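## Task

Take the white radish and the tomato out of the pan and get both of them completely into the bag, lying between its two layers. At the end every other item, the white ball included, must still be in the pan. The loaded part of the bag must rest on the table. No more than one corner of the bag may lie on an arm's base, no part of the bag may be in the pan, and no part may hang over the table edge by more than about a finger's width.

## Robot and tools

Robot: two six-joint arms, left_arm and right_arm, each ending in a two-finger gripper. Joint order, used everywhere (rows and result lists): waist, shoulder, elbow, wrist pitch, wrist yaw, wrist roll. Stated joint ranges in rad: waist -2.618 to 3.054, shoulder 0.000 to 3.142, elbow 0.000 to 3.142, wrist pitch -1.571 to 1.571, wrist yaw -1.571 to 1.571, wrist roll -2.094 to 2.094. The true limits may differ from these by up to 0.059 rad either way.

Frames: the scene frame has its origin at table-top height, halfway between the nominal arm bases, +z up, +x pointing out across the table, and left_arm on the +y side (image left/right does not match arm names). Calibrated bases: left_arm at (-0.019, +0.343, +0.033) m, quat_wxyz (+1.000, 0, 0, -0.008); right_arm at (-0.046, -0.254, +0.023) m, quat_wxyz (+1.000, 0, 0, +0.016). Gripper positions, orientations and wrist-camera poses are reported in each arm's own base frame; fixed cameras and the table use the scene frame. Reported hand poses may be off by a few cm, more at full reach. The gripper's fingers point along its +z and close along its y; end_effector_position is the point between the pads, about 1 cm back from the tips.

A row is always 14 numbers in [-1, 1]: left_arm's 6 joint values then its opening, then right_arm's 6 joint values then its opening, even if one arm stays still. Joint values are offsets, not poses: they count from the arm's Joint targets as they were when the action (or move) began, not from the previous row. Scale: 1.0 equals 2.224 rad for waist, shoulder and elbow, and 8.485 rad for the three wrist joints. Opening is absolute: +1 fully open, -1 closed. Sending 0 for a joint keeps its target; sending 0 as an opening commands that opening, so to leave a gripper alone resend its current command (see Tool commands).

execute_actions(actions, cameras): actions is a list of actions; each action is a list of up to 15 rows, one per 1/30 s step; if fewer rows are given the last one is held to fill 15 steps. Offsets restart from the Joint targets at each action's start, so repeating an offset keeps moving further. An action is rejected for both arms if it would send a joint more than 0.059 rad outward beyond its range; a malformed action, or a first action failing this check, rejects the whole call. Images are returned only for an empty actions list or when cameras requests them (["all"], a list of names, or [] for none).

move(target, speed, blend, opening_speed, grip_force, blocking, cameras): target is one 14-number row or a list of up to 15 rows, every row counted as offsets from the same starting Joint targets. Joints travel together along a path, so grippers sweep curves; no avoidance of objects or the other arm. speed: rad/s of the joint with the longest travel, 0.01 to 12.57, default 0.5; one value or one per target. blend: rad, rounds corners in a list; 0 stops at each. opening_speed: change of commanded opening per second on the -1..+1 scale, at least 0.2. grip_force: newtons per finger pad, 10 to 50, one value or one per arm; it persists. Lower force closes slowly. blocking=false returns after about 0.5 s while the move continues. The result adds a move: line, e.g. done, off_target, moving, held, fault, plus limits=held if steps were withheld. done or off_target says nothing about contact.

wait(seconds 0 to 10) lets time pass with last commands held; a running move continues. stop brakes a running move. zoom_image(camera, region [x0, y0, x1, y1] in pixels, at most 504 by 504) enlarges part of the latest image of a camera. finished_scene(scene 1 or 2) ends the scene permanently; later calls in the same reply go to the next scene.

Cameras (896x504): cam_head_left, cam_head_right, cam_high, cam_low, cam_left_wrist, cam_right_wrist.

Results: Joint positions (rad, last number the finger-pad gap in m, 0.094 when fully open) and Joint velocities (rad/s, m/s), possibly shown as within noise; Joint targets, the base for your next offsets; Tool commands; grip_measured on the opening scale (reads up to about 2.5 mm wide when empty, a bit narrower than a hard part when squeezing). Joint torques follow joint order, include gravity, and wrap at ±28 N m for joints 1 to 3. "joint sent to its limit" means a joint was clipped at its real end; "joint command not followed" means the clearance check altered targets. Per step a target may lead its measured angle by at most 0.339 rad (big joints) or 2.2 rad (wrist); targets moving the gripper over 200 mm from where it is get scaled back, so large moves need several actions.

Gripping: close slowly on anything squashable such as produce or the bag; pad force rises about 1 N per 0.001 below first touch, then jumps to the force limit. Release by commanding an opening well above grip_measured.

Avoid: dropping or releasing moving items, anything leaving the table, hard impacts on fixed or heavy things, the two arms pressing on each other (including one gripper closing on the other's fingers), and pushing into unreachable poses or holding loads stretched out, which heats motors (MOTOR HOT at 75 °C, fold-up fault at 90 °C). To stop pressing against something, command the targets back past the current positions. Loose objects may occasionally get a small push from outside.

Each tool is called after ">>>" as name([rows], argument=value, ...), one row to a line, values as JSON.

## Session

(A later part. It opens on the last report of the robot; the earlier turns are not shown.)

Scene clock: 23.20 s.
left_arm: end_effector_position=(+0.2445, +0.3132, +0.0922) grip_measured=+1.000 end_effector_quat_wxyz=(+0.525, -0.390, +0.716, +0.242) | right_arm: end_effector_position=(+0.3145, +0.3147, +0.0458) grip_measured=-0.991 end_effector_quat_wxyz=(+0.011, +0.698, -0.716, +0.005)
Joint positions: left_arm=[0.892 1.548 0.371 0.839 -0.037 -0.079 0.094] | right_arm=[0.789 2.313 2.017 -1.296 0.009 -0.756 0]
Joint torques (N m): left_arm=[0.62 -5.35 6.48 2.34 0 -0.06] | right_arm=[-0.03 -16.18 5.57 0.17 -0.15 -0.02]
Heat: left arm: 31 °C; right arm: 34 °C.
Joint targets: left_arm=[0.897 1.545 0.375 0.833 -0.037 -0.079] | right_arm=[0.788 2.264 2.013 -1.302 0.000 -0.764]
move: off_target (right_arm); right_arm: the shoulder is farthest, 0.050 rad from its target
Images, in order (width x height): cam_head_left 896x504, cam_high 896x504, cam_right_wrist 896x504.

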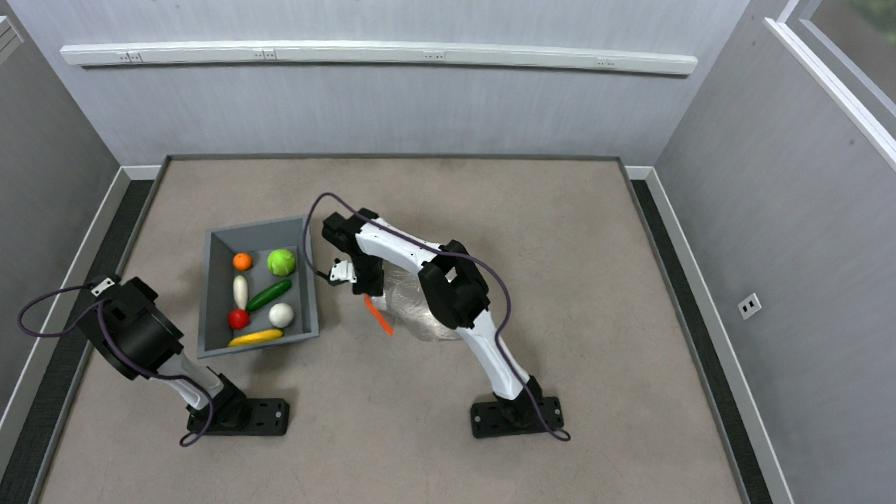

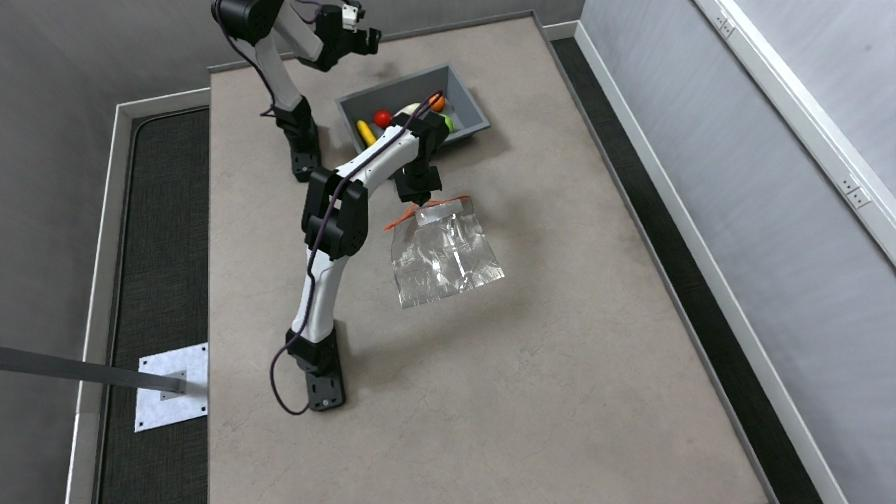

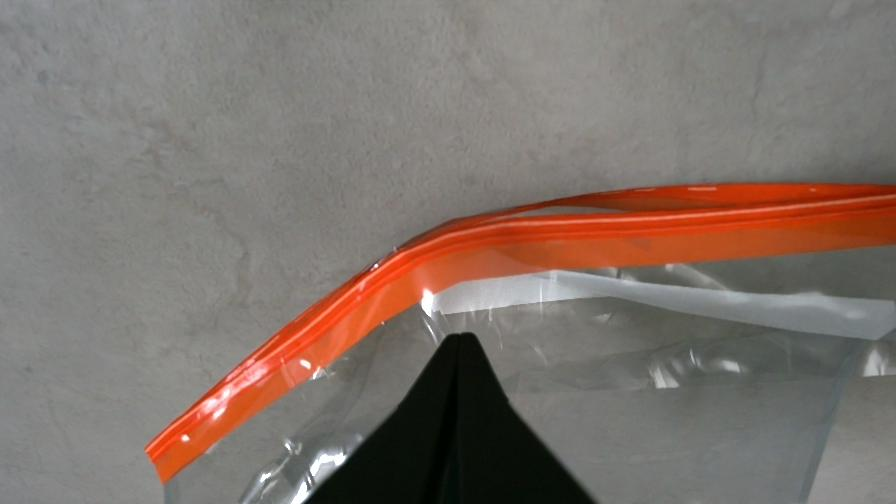

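>>> move(target=[0,0,0,0,0,0,1,-0.0,-0.045,0.025,-0.018,0,-0.0,-1], speed=0.3, cameras=["cam_right_wrist","cam_low"])

>>> zoom_image(camera="cam_low", region=[360, 260, 560, 370])

Scene clock: 24.60 s.
left_arm: end_effector_position=(+0.2445, +0.3132, +0.0922) grip_measured=+1.000 end_effector_quat_wxyz=(+0.525, -0.390, +0.716, +0.242) | right_arm: end_effector_position=(+0.2961, +0.2961, +0.0961) grip_measured=-0.991 end_effector_quat_wxyz=(+0.021, +0.698, -0.716, +0.005)
Joint positions: left_arm=[0.892 1.548 0.371 0.839 -0.037 -0.079 0.094] | right_arm=[0.789 2.211 2.045 -1.447 0.009 -0.757 0]
Joint torques (N m): left_arm=[0.59 -5.39 6.45 2.34 0 -0.06] | right_arm=[-0.14 -15.2 8.09 0.08 -0.15 -0.03]
Heat: left arm: 31 °C; right arm: 35 °C.
Joint targets: left_arm=[0.897 1.545 0.375 0.833 -0.037 -0.079] | right_arm=[0.788 2.164 2.068 -1.455 0.000 -0.764]
move: off_target (right_arm); right_arm: the shoulder is farthest, 0.047 rad from its target
Images, in order (width x height): cam_low 896x504, cam_right_wrist 896x504.

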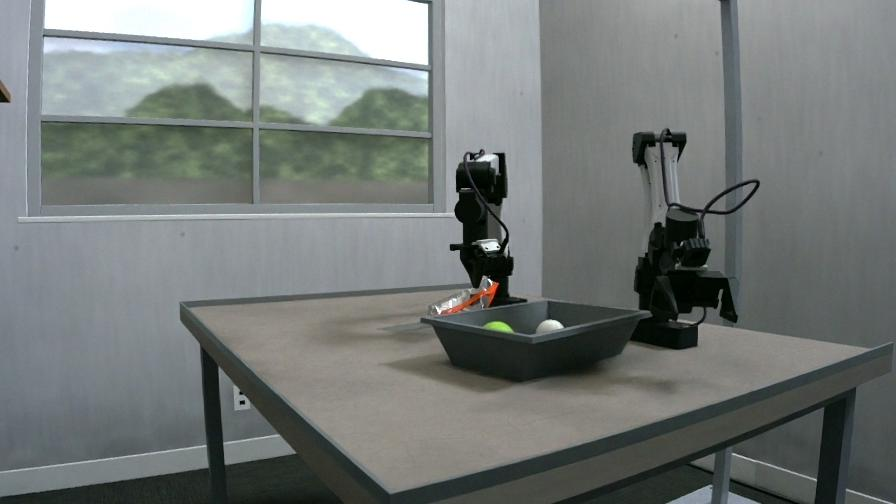

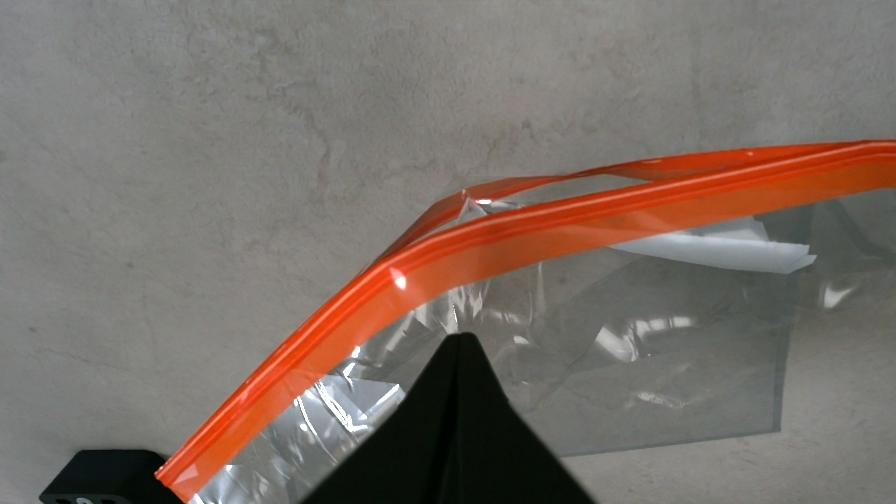

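Scaled by 2.520 from the camera's 896x504 image, which has a finer 1280x720 frame.

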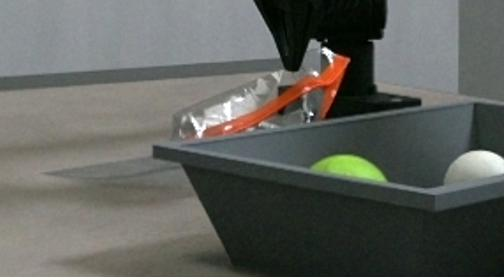

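>>> move(target=[0,0,0,0,0,0,1,0.0256,0.0724,-0.0913,0.0418,0,0.007,-1], speed=0.35, cameras=["cam_right_wrist"])

Scene clock: 27.60 s.
left_arm: end_effector_position=(+0.2445, +0.3132, +0.0922) grip_measured=+1.000 end_effector_quat_wxyz=(+0.525, -0.390, +0.716, +0.242) | right_arm: end_effector_position=(+0.3008, +0.3327, +0.0085) grip_measured=-0.991 end_effector_quat_wxyz=(-0.007, +0.700, -0.714, +0.004)
Joint positions: left_arm=[0.892 1.548 0.371 0.839 -0.037 -0.079 0.094] | right_arm=[0.839 2.313 1.866 -1.112 0.009 -0.712 0]
Joint torques (N m): left_arm=[0.62 -5.34 6.49 2.34 0.01 -0.05] | right_arm=[0.51 -10.74 5.79 0.4 -0.14 0.14]
Heat: left arm: 31 °C; right arm: 36 °C.
Joint targets: left_arm=[0.897 1.545 0.375 0.833 -0.037 -0.079] | right_arm=[0.844 2.325 1.865 -1.100 0.000 -0.705]
move: done
Images, in order (width x height): cam_right_wrist 896x504.

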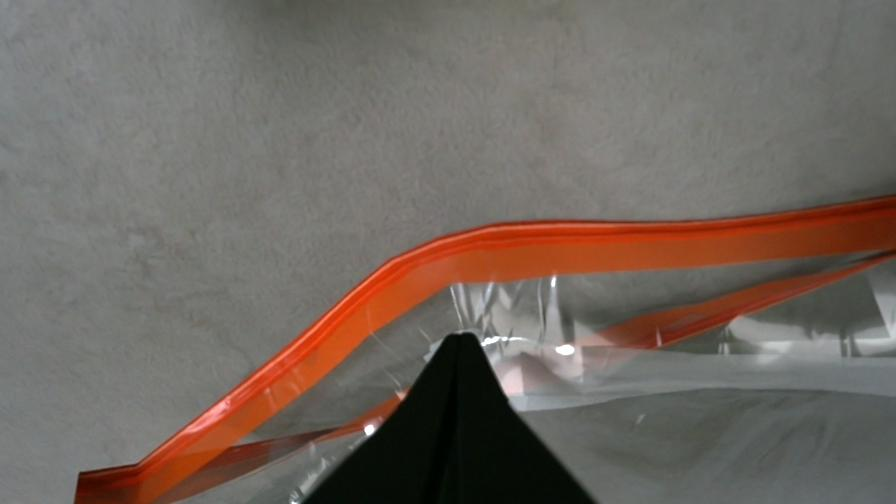

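>>> move([
  [0,0,0,0,0,0,1,0,0,0,0,0,0,-0.3],
  [0,0,0,0,0,0,1,0,-0.016,0.068,-0.02,0,0,-0.3],
], speed=0.3, opening_speed=0.5, cameras=["cam_right_wrist","cam_high"])

Scene clock: 30.70 s.
left_arm: end_effector_position=(+0.2445, +0.3132, +0.0922) grip_measured=+1.000 end_effector_quat_wxyz=(+0.525, -0.390, +0.716, +0.242) | right_arm: end_effector_position=(+0.2993, +0.3311, +0.0397) grip_measured=-0.301 end_effector_quat_wxyz=(+0.007, +0.700, -0.714, +0.005)
Joint positions: left_arm=[0.892 1.548 0.371 0.839 -0.037 -0.079 0.094] | right_arm=[0.839 2.313 1.991 -1.263 0.009 -0.712 0.033]
Joint torques (N m): left_arm=[0.61 -5.41 6.46 2.34 0.01 -0.04] | right_arm=[0.53 -13.89 8.34 0.2 -0.14 0.12]
Heat: left arm: 32 °C; right arm: 36 °C.
Joint targets: left_arm=[0.897 1.545 0.375 0.833 -0.037 -0.079] | right_arm=[0.844 2.289 2.016 -1.270 0.000 -0.705]
move: done
Images, in order (width x height): cam_high 896x504, cam_right_wrist 896x504.

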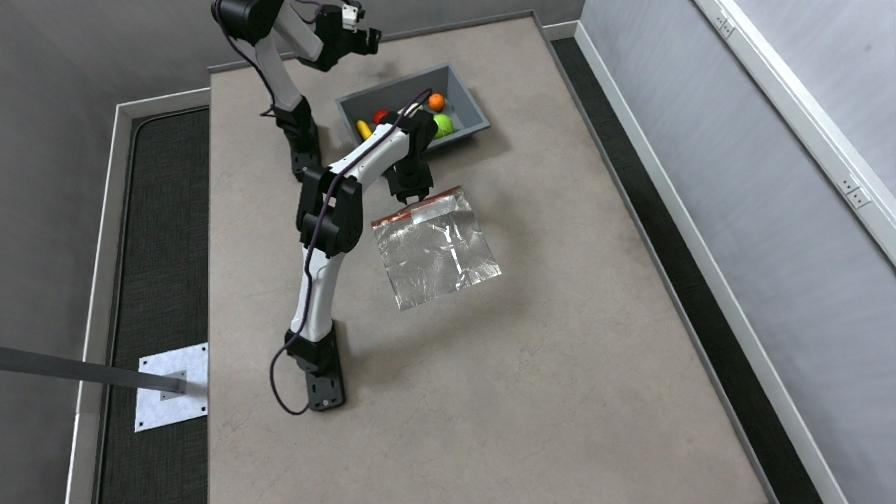

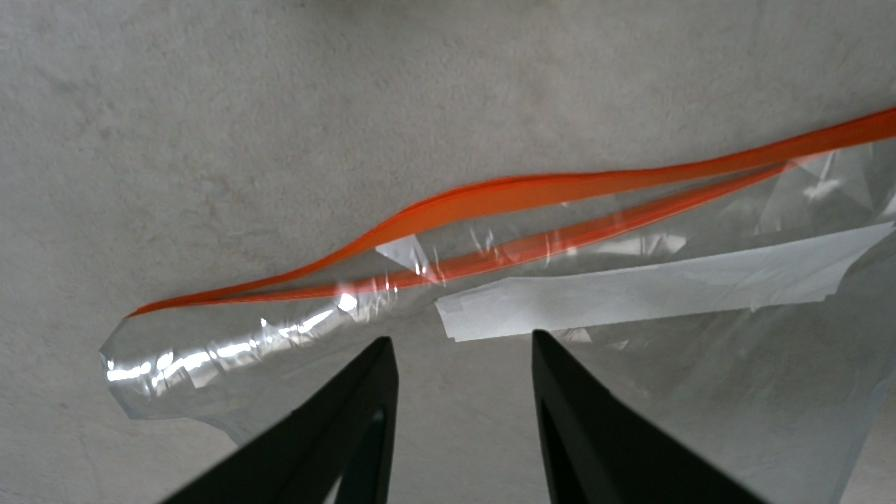

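>>> zoom_image(camera="cam_right_wrist", region=[340, 130, 700, 340])

>>> zoom_image(camera="cam_high", region=[360, 170, 510, 320])

Scaled by 1.400 from the camera's 896x504 image, which has a finer 1280x720 frame.

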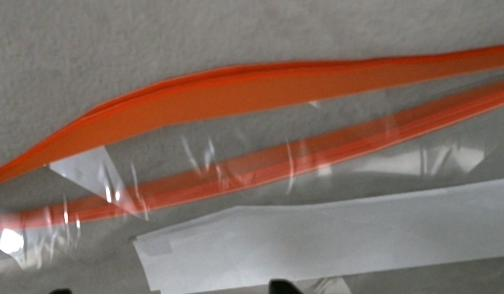

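Scaled by 3.360 from the camera's 896x504 image, which has a finer 1280x720 frame.

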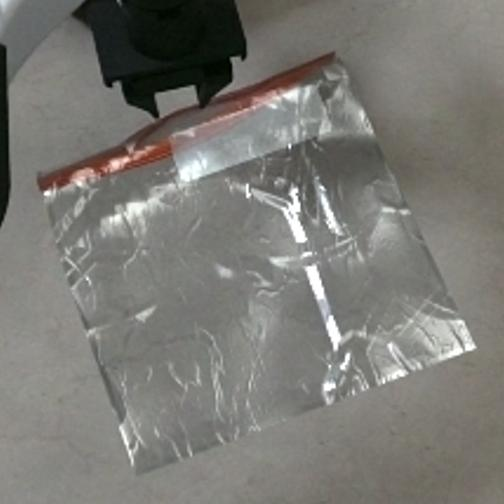

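>>> move(target=[0,0,0,0,0,0,1,0.0038,0.0427,-0.0247,0.0141,0,0,-0.3], speed=0.2, cameras=["cam_right_wrist"])

Scene clock: 33.00 s.
left_arm: end_effector_position=(+0.2445, +0.3132, +0.0922) grip_measured=+1.000 end_effector_quat_wxyz=(+0.525, -0.390, +0.716, +0.242) | right_arm: end_effector_position=(+0.3055, +0.3413, +0.0064) grip_measured=-0.301 end_effector_quat_wxyz=(+0.000, +0.702, -0.712, +0.005)
Joint positions: left_arm=[0.892 1.548 0.371 0.839 -0.037 -0.079 0.094] | right_arm=[0.844 2.373 1.962 -1.161 0.009 -0.712 0.033]
Joint torques (N m): left_arm=[0.59 -5.39 6.48 2.35 0.01 -0.06] | right_arm=[0.87 -11.17 5.86 0.3 -0.15 0.12]
Heat: left arm: 32 °C; right arm: 37 °C.
Joint targets: left_arm=[0.897 1.545 0.375 0.833 -0.037 -0.079] | right_arm=[0.853 2.384 1.961 -1.150 0.000 -0.705]
move: done
Images, in order (width x height): cam_right_wrist 896x504.

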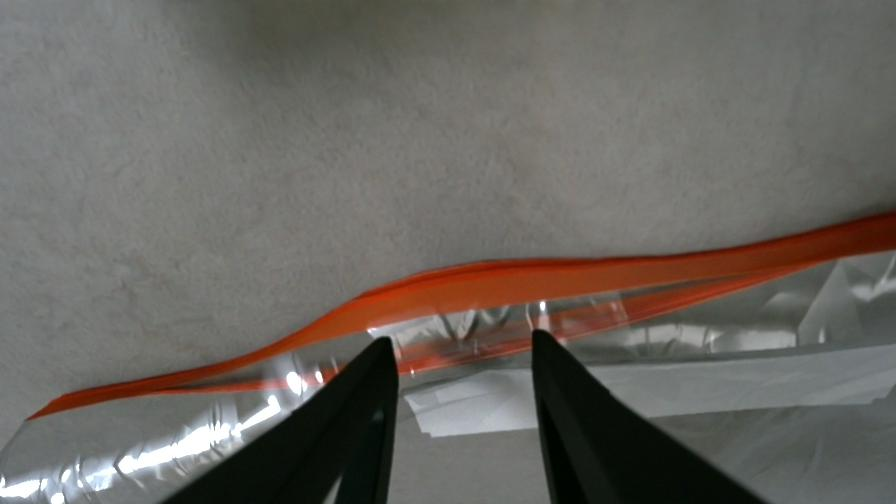

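>>> move(target=[0,0,0,0,0,0,1,0,0.0075,-0.032,0.0094,0,0,-0.3], speed=0.12, cameras=["cam_right_wrist"])

Scene clock: 34.10 s.
left_arm: end_effector_position=(+0.2445, +0.3132, +0.0922) grip_measured=+1.000 end_effector_quat_wxyz=(+0.525, -0.390, +0.716, +0.242) | right_arm: end_effector_position=(+0.3043, +0.3400, -0.0074) grip_measured=-0.301 end_effector_quat_wxyz=(-0.002, +0.702, -0.713, +0.005)
Joint positions: left_arm=[0.892 1.548 0.371 0.839 -0.037 -0.079 0.094] | right_arm=[0.844 2.373 1.906 -1.102 0.009 -0.711 0.033]
Joint torques (N m): left_arm=[0.59 -5.42 6.46 2.34 0 -0.05] | right_arm=[0.88 -9.76 4.36 0.59 -0.15 0.09]
Heat: left arm: 32 °C; right arm: 37 °C.
Joint targets: left_arm=[0.897 1.545 0.375 0.833 -0.037 -0.079] | right_arm=[0.853 2.401 1.890 -1.070 0.000 -0.705]
move: done
Images, in order (width x height): cam_right_wrist 896x504.

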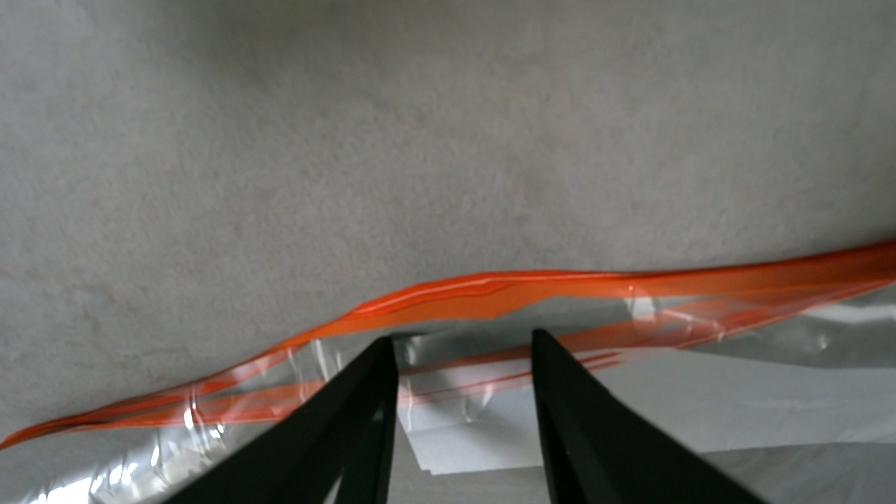

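>>> move([
  [0,0,0,0,0,0,1,0,-0.004,0.017,-0.005,0,0,-0.3],
  [0,0,0,0,0,0,1,0.0067,0.0108,0.0433,-0.008,0,0,-0.3],
  [0,0,0,0,0,0,1,0.0067,0.0156,0.0228,-0.002,0,0,-0.3],
], speed=0.12, cameras=["cam_right_wrist"])

Scene clock: 36.87 s.
left_arm: end_effector_position=(+0.2445, +0.3132, +0.0922) grip_measured=+1.000 end_effector_quat_wxyz=(+0.525, -0.390, +0.716, +0.242) | right_arm: end_effector_position=(+0.3026, +0.3497, -0.0079) grip_measured=-0.301 end_effector_quat_wxyz=(-0.001, +0.707, -0.707, +0.005)
Joint positions: left_arm=[0.892 1.548 0.371 0.839 -0.037 -0.079 0.094] | right_arm=[0.861 2.403 1.959 -1.125 0.009 -0.711 0.033]
Joint torques (N m): left_arm=[0.59 -5.44 6.48 2.33 0.01 -0.05] | right_arm=[0.68 -9.46 4.21 0.66 -0.14 0.11]
Heat: left arm: 32 °C; right arm: 38 °C.
Joint targets: left_arm=[0.897 1.545 0.375 0.833 -0.037 -0.079] | right_arm=[0.868 2.436 1.941 -1.087 0.000 -0.705]
move: off_target (right_arm); right_arm: the wrist pitch is farthest, 0.039 rad from its target
Images, in order (width x height): cam_right_wrist 896x504.

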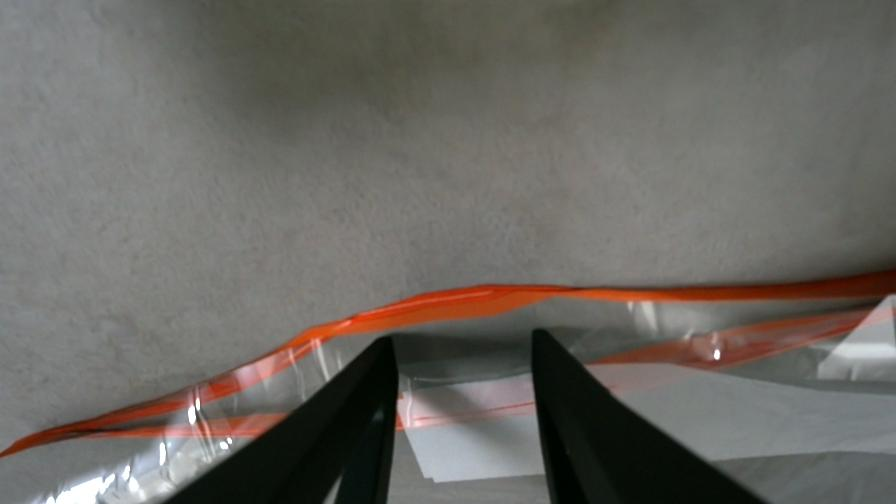

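>>> move([
  [0,0,0,0,0,0,1,0,0,0,0,0,0,-1],
  [0,0,0,0,0,0,1,0,-0.013,0.06,-0.017,0,0,-1],
], opening_speed=0.4, speed=0.3, cameras=["cam_right_wrist","cam_high","cam_low"])

Scene clock: 40.20 s.
left_arm: end_effector_position=(+0.2445, +0.3132, +0.0922) grip_measured=+1.000 end_effector_quat_wxyz=(+0.525, -0.390, +0.716, +0.242) | right_arm: end_effector_position=(+0.3037, +0.3508, +0.0147) grip_measured=-0.991 end_effector_quat_wxyz=(+0.003, +0.707, -0.707, +0.006)
Joint positions: left_arm=[0.892 1.548 0.371 0.839 -0.037 -0.079 0.094] | right_arm=[0.861 2.403 2.05 -1.225 0.011 -0.71 0]
Joint torques (N m): left_arm=[0.59 -5.37 6.46 2.33 0.01 -0.05] | right_arm=[0.7 -12.05 8.34 0.21 -0.15 0.11]
Heat: left arm: 33 °C; right arm: 38 °C.
Joint targets: left_arm=[0.897 1.545 0.375 0.833 -0.037 -0.079] | right_arm=[0.868 2.407 2.074 -1.231 0.000 -0.705]
move: done
Images, in order (width x height): cam_high 896x504, cam_low 896x504, cam_right_wrist 896x504.

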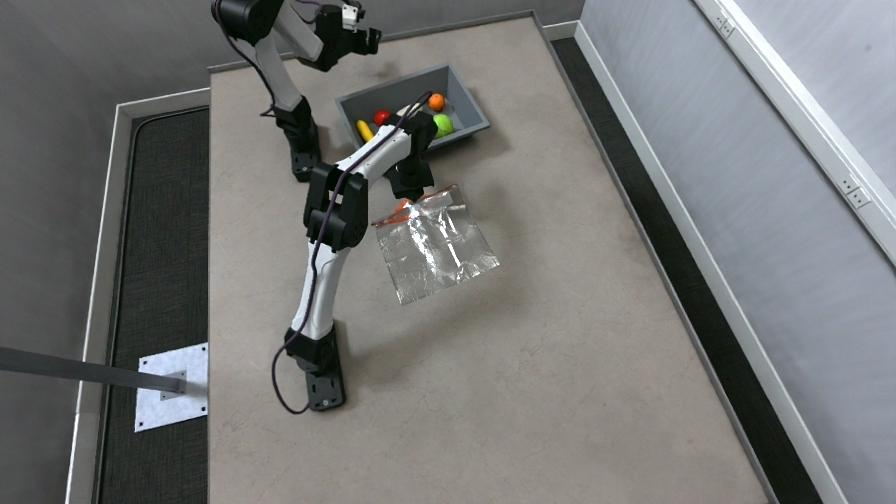

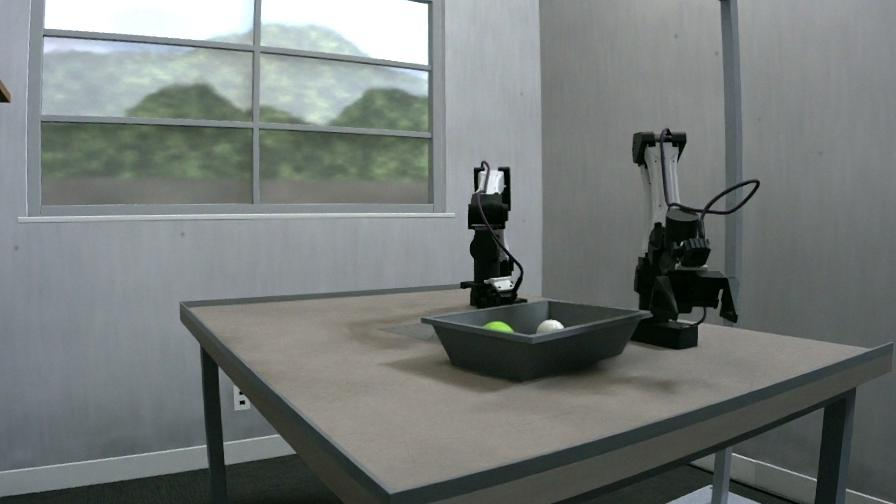

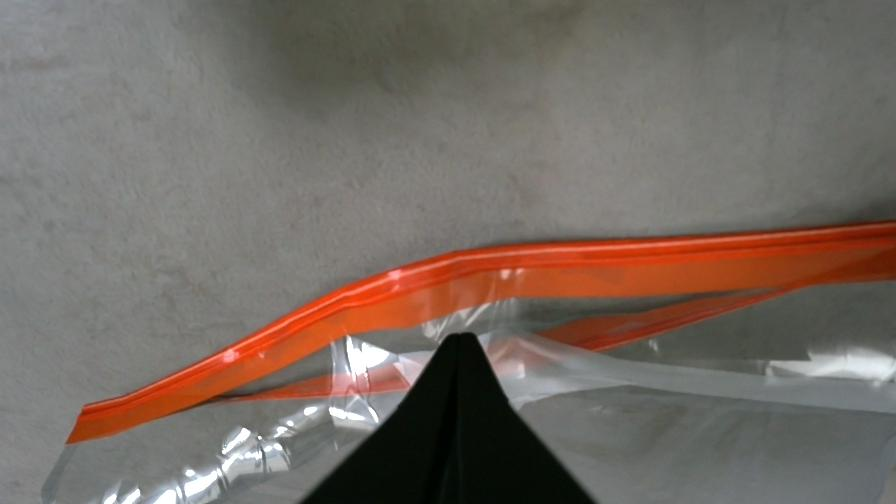

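>>> move(target=[0,0,0,0,0,0,1,-0.0169,-0.0683,0.0207,-0.019,0,-0.0041,-1], speed=0.3, cameras=["cam_right_wrist","cam_high","cam_low"])

>>> zoom_image(camera="cam_low", region=[360, 260, 560, 370])

>>> zoom_image(camera="cam_high", region=[360, 170, 510, 320])

Scene clock: 42.00 s.
left_arm: end_effector_position=(+0.2445, +0.3132, +0.0922) grip_measured=+1.000 end_effector_quat_wxyz=(+0.525, -0.390, +0.716, +0.242) | right_arm: end_effector_position=(+0.3003, +0.3277, +0.0737) grip_measured=-0.991 end_effector_quat_wxyz=(+0.006, +0.705, -0.709, +0.005)
Joint positions: left_arm=[0.892 1.548 0.371 0.839 -0.037 -0.079 0.094] | right_arm=[0.833 2.298 2.101 -1.386 0.01 -0.732 0]
Joint torques (N m): left_arm=[0.61 -5.39 6.48 2.35 0 -0.04] | right_arm=[-0.43 -15.51 7.87 0.21 -0.14 -0.03]
Heat: left arm: 33 °C; right arm: 39 °C.
Joint targets: left_arm=[0.897 1.545 0.375 0.833 -0.037 -0.079] | right_arm=[0.830 2.255 2.120 -1.393 0.000 -0.740]
move: off_target (right_arm); right_arm: the shoulder is farthest, 0.043 rad from its target
Images, in order (width x height): cam_high 896x504, cam_low 896x504, cam_right_wrist 896x504.

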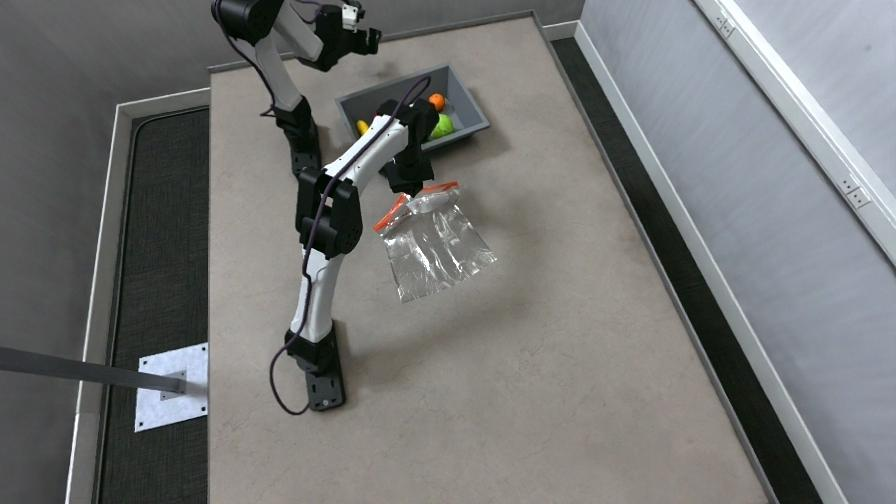

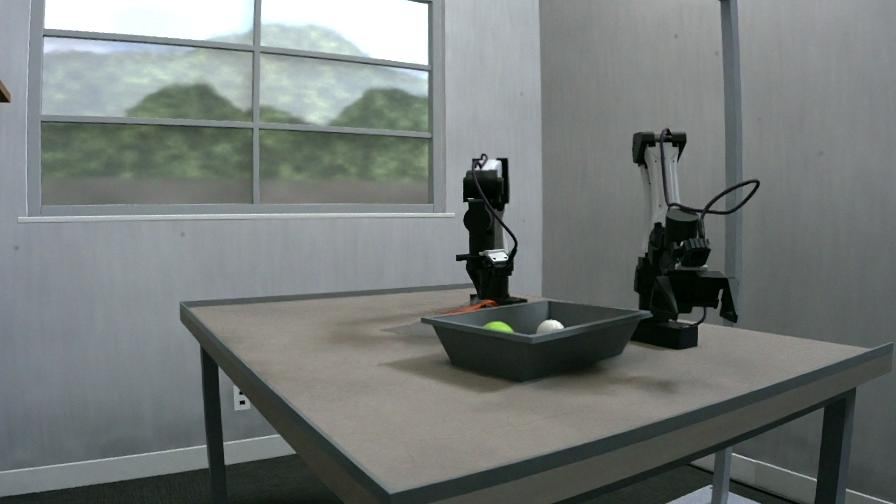

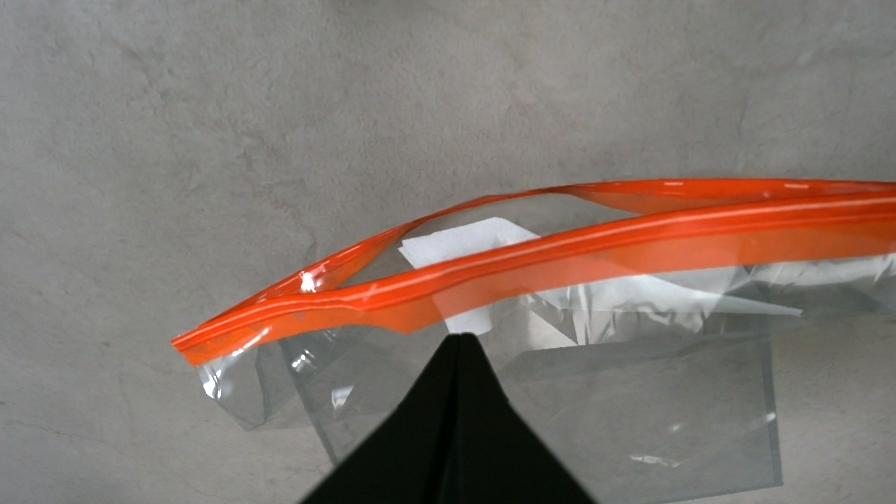

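Scaled by 2.520 from the camera's 896x504 image, which has a finer 1280x720 frame.

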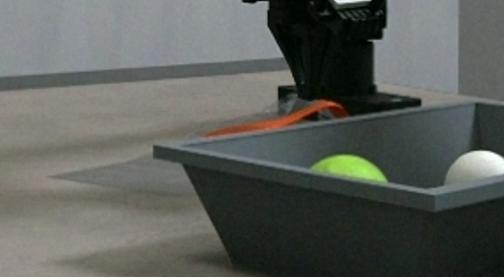

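Scaled by 3.360 from the camera's 896x504 image, which has a finer 1280x720 frame.

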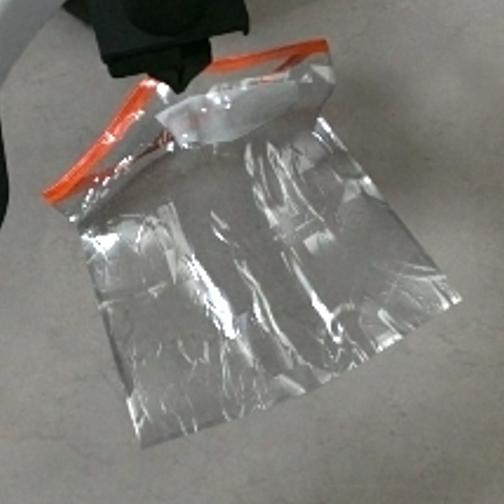

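>>> move(target=[-0.246,0.0057,0.084,0.0192,0.1811,0.0093,1,-0.0211,-0.0495,-0.0022,-0.0111,0,-0.003,-1], speed=0.6, cameras=["all"])

Scene clock: 53.73 s.
left_arm: end_effector_position=(+0.3275, -0.0637, +0.2014) grip_measured=+1.000 end_effector_quat_wxyz=(+0.591, +0.370, +0.603, -0.387) | right_arm: end_effector_position=(+0.2991, +0.2990, +0.1136) grip_measured=-0.991 end_effector_quat_wxyz=(+0.005, +0.699, -0.715, +0.005)
Joint positions: left_arm=[0.354 1.548 0.543 0.989 1.484 -0.013 0.094] | right_arm=[0.789 2.202 2.101 -1.481 0.01 -0.758 0]
Joint torques (N m): left_arm=[-0.14 -4.55 8.18 1.73 0.2 0.07] | right_arm=[-0.59 -16.08 7.3 0.19 -0.15 -0.03]
Heat: left arm: 33 °C; right arm: 46 °C.
Joint targets: left_arm=[0.350 1.557 0.562 0.996 1.500 0.000] | right_arm=[0.783 2.145 2.115 -1.487 0.000 -0.765]
move: off_target (right_arm); right_arm: the shoulder is farthest, 0.057 rad from its target

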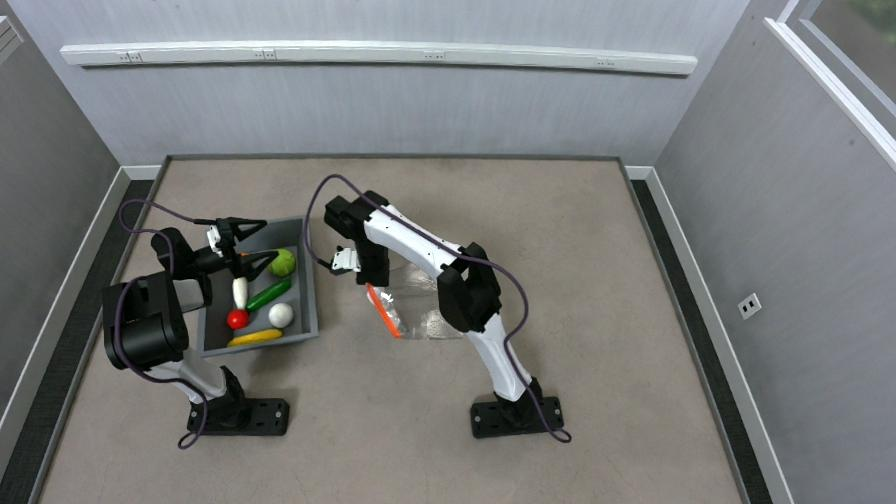

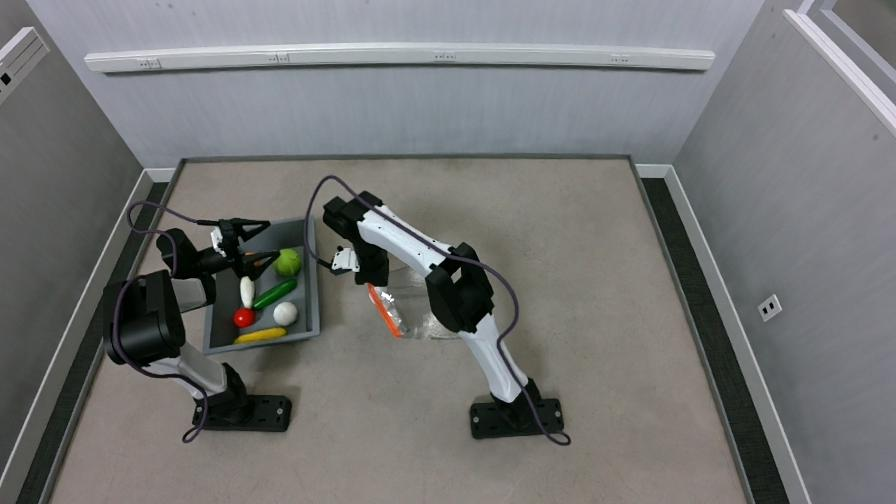

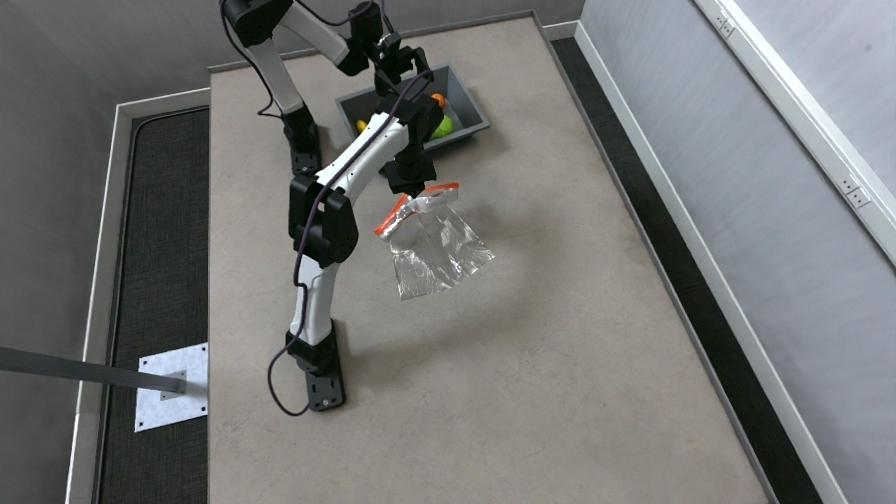

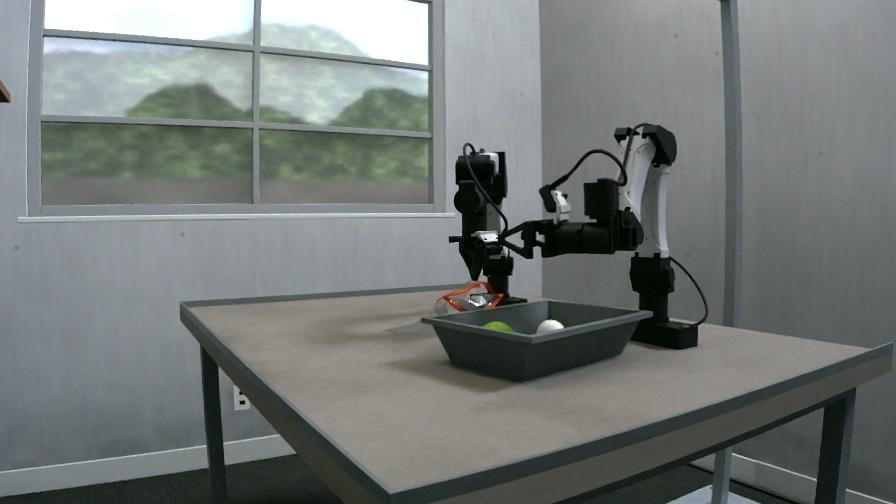

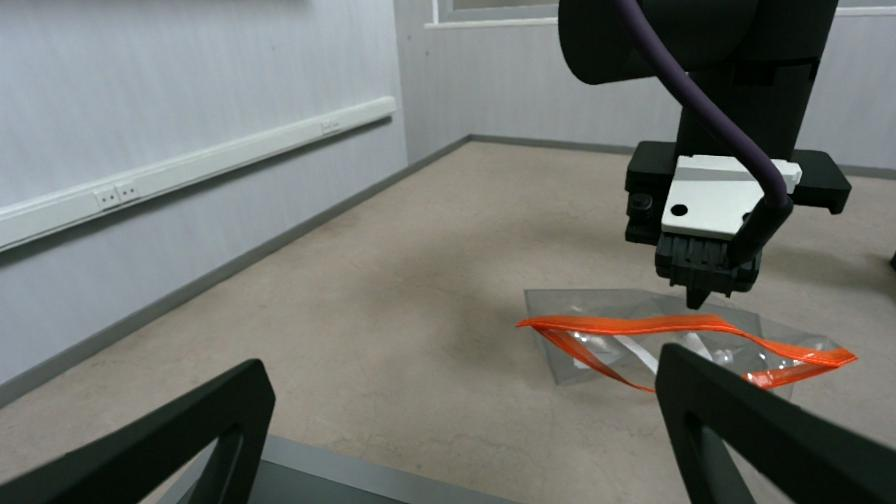

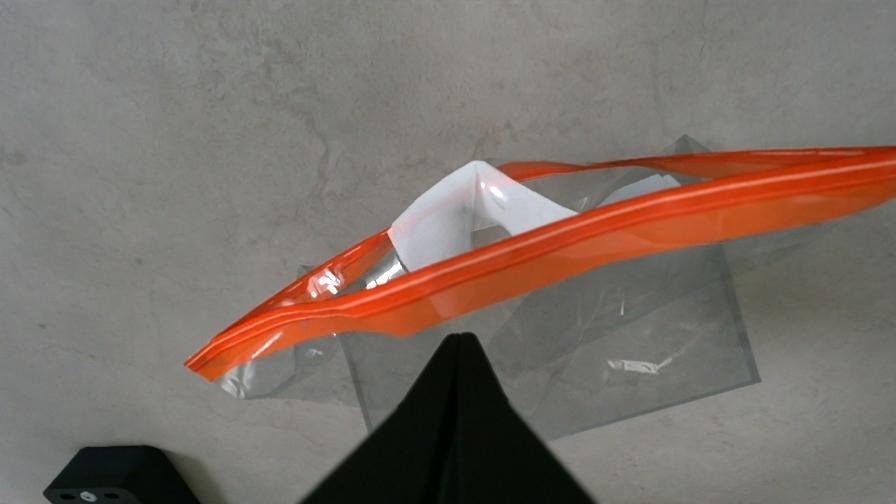

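>>> zoom_image(camera="cam_left_wrist", region=[500, 240, 880, 440])

>>> zoom_image(camera="cam_low", region=[380, 230, 560, 340])

Scaled by 1.326 from the camera's 896x504 image, which has a finer 1280x720 frame.

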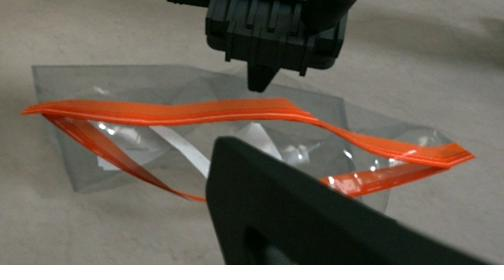

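Scaled by 2.800 from the camera's 896x504 image, which has a finer 1280x720 frame.

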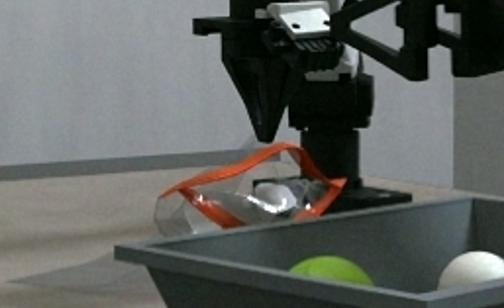

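>>> move(target=[-0.0715,-0.0962,0.2554,-0.2774,-0.1768,0,0.447,-0.0263,-0.0472,-0.0787,0.0091,0,-0.0062,-1], speed=1.0, cameras=["cam_left_wrist","cam_right_wrist","cam_head_left","cam_low"])

Scene clock: 58.63 s.
left_arm: end_effector_position=(+0.2071, +0.0385, +0.1218) grip_measured=+0.449 end_effector_quat_wxyz=(-0.010, -0.104, +0.994, -0.009) | right_arm: end_effector_position=(+0.3014, +0.2682, +0.1168) grip_measured=-0.991 end_effector_quat_wxyz=(+0.000, +0.697, -0.717, +0.005)
Joint positions: left_arm=[0.198 1.357 1.11 -1.346 0.017 -0.011 0.068] | right_arm=[0.731 2.095 1.945 -1.42 0.01 -0.81 0]
Joint torques (N m): left_arm=[-0.32 -5.22 8.96 0.22 -0.11 0.06] | right_arm=[-0.61 -15.17 5.56 0.38 -0.15 -0.03]
Heat: left arm: 33 °C; right arm: 48 °C.
Joint targets: left_arm=[0.191 1.343 1.130 -1.358 0.000 0.000] | right_arm=[0.725 2.039 1.940 -1.410 0.000 -0.818]
move: off_target (right_arm); right_arm: the shoulder is farthest, 0.055 rad from its target
Images, in order (width x height): cam_head_left 896x504, cam_low 896x504, cam_left_wrist 896x504, cam_right_wrist 896x504.

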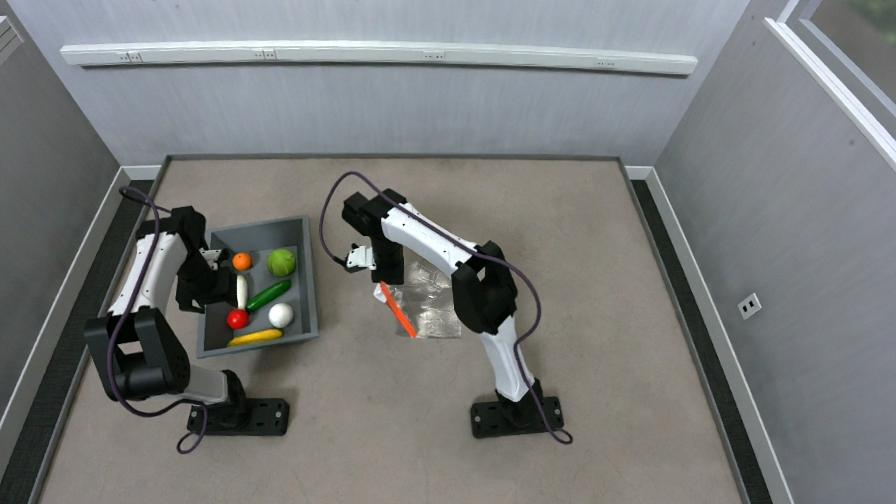

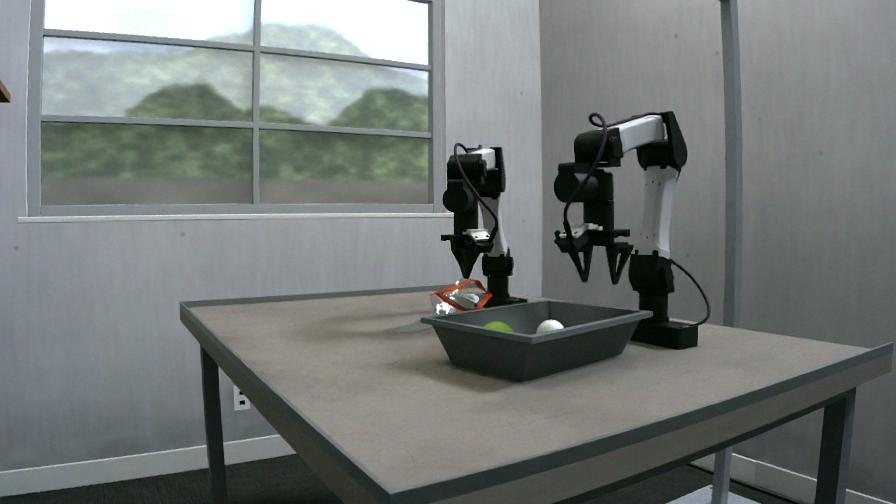

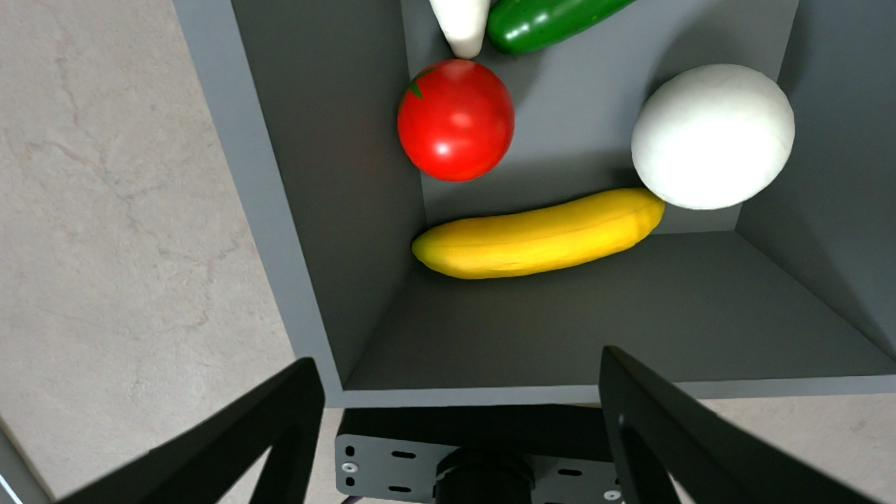

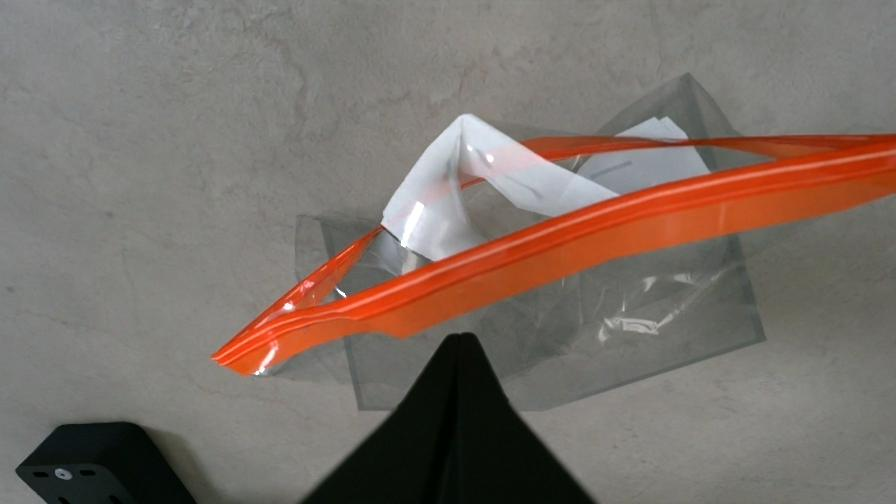

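>>> move([
  [-0.0058,0.0378,-0.0823,0.0339,0,0.0295,0.319,0,0,0,0,0,0,-1],
], speed=0.6, cameras=["cam_left_wrist"])

Scene clock: 61.23 s.
left_arm: end_effector_position=(+0.2293, +0.0400, +0.0708) grip_measured=+0.321 end_effector_quat_wxyz=(+0.015, +0.026, +1.000, -0.005) | right_arm: end_effector_position=(+0.3014, +0.2682, +0.1168) grip_measured=-0.991 end_effector_quat_wxyz=(+0.000, +0.697, -0.717, +0.005)
Joint positions: left_arm=[0.184 1.419 0.956 -1.081 0.015 0.237 0.062] | right_arm=[0.731 2.095 1.945 -1.42 0.01 -0.81 0]
Joint torques (N m): left_arm=[-0.36 -4.05 5.98 0.6 -0.11 0.07] | right_arm=[-0.58 -15.16 5.55 0.38 -0.15 -0.03]
Heat: left arm: 32 °C; right arm: 49 °C.
Joint targets: left_arm=[0.178 1.428 0.947 -1.070 0.000 0.250] | right_arm=[0.725 2.039 1.940 -1.410 0.000 -0.818]
move: off_target (right_arm); right_arm: the shoulder is farthest, 0.056 rad from its target
Images, in order (width x height): cam_left_wrist 896x504.

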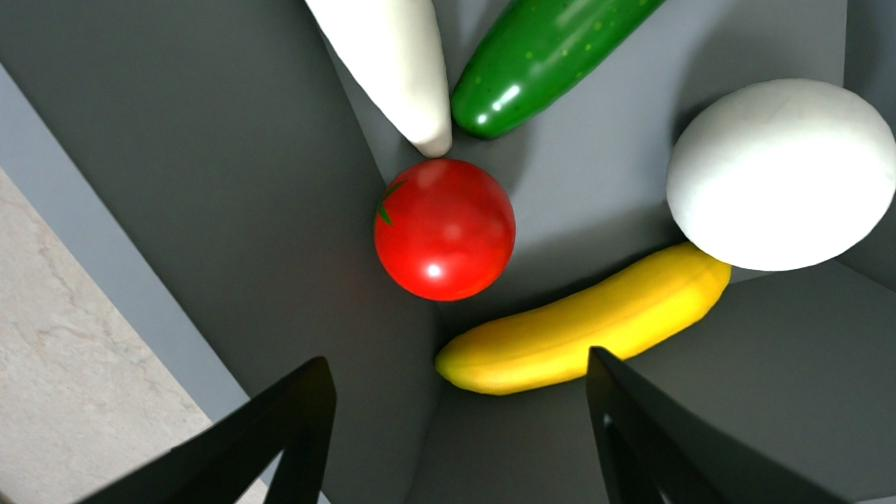

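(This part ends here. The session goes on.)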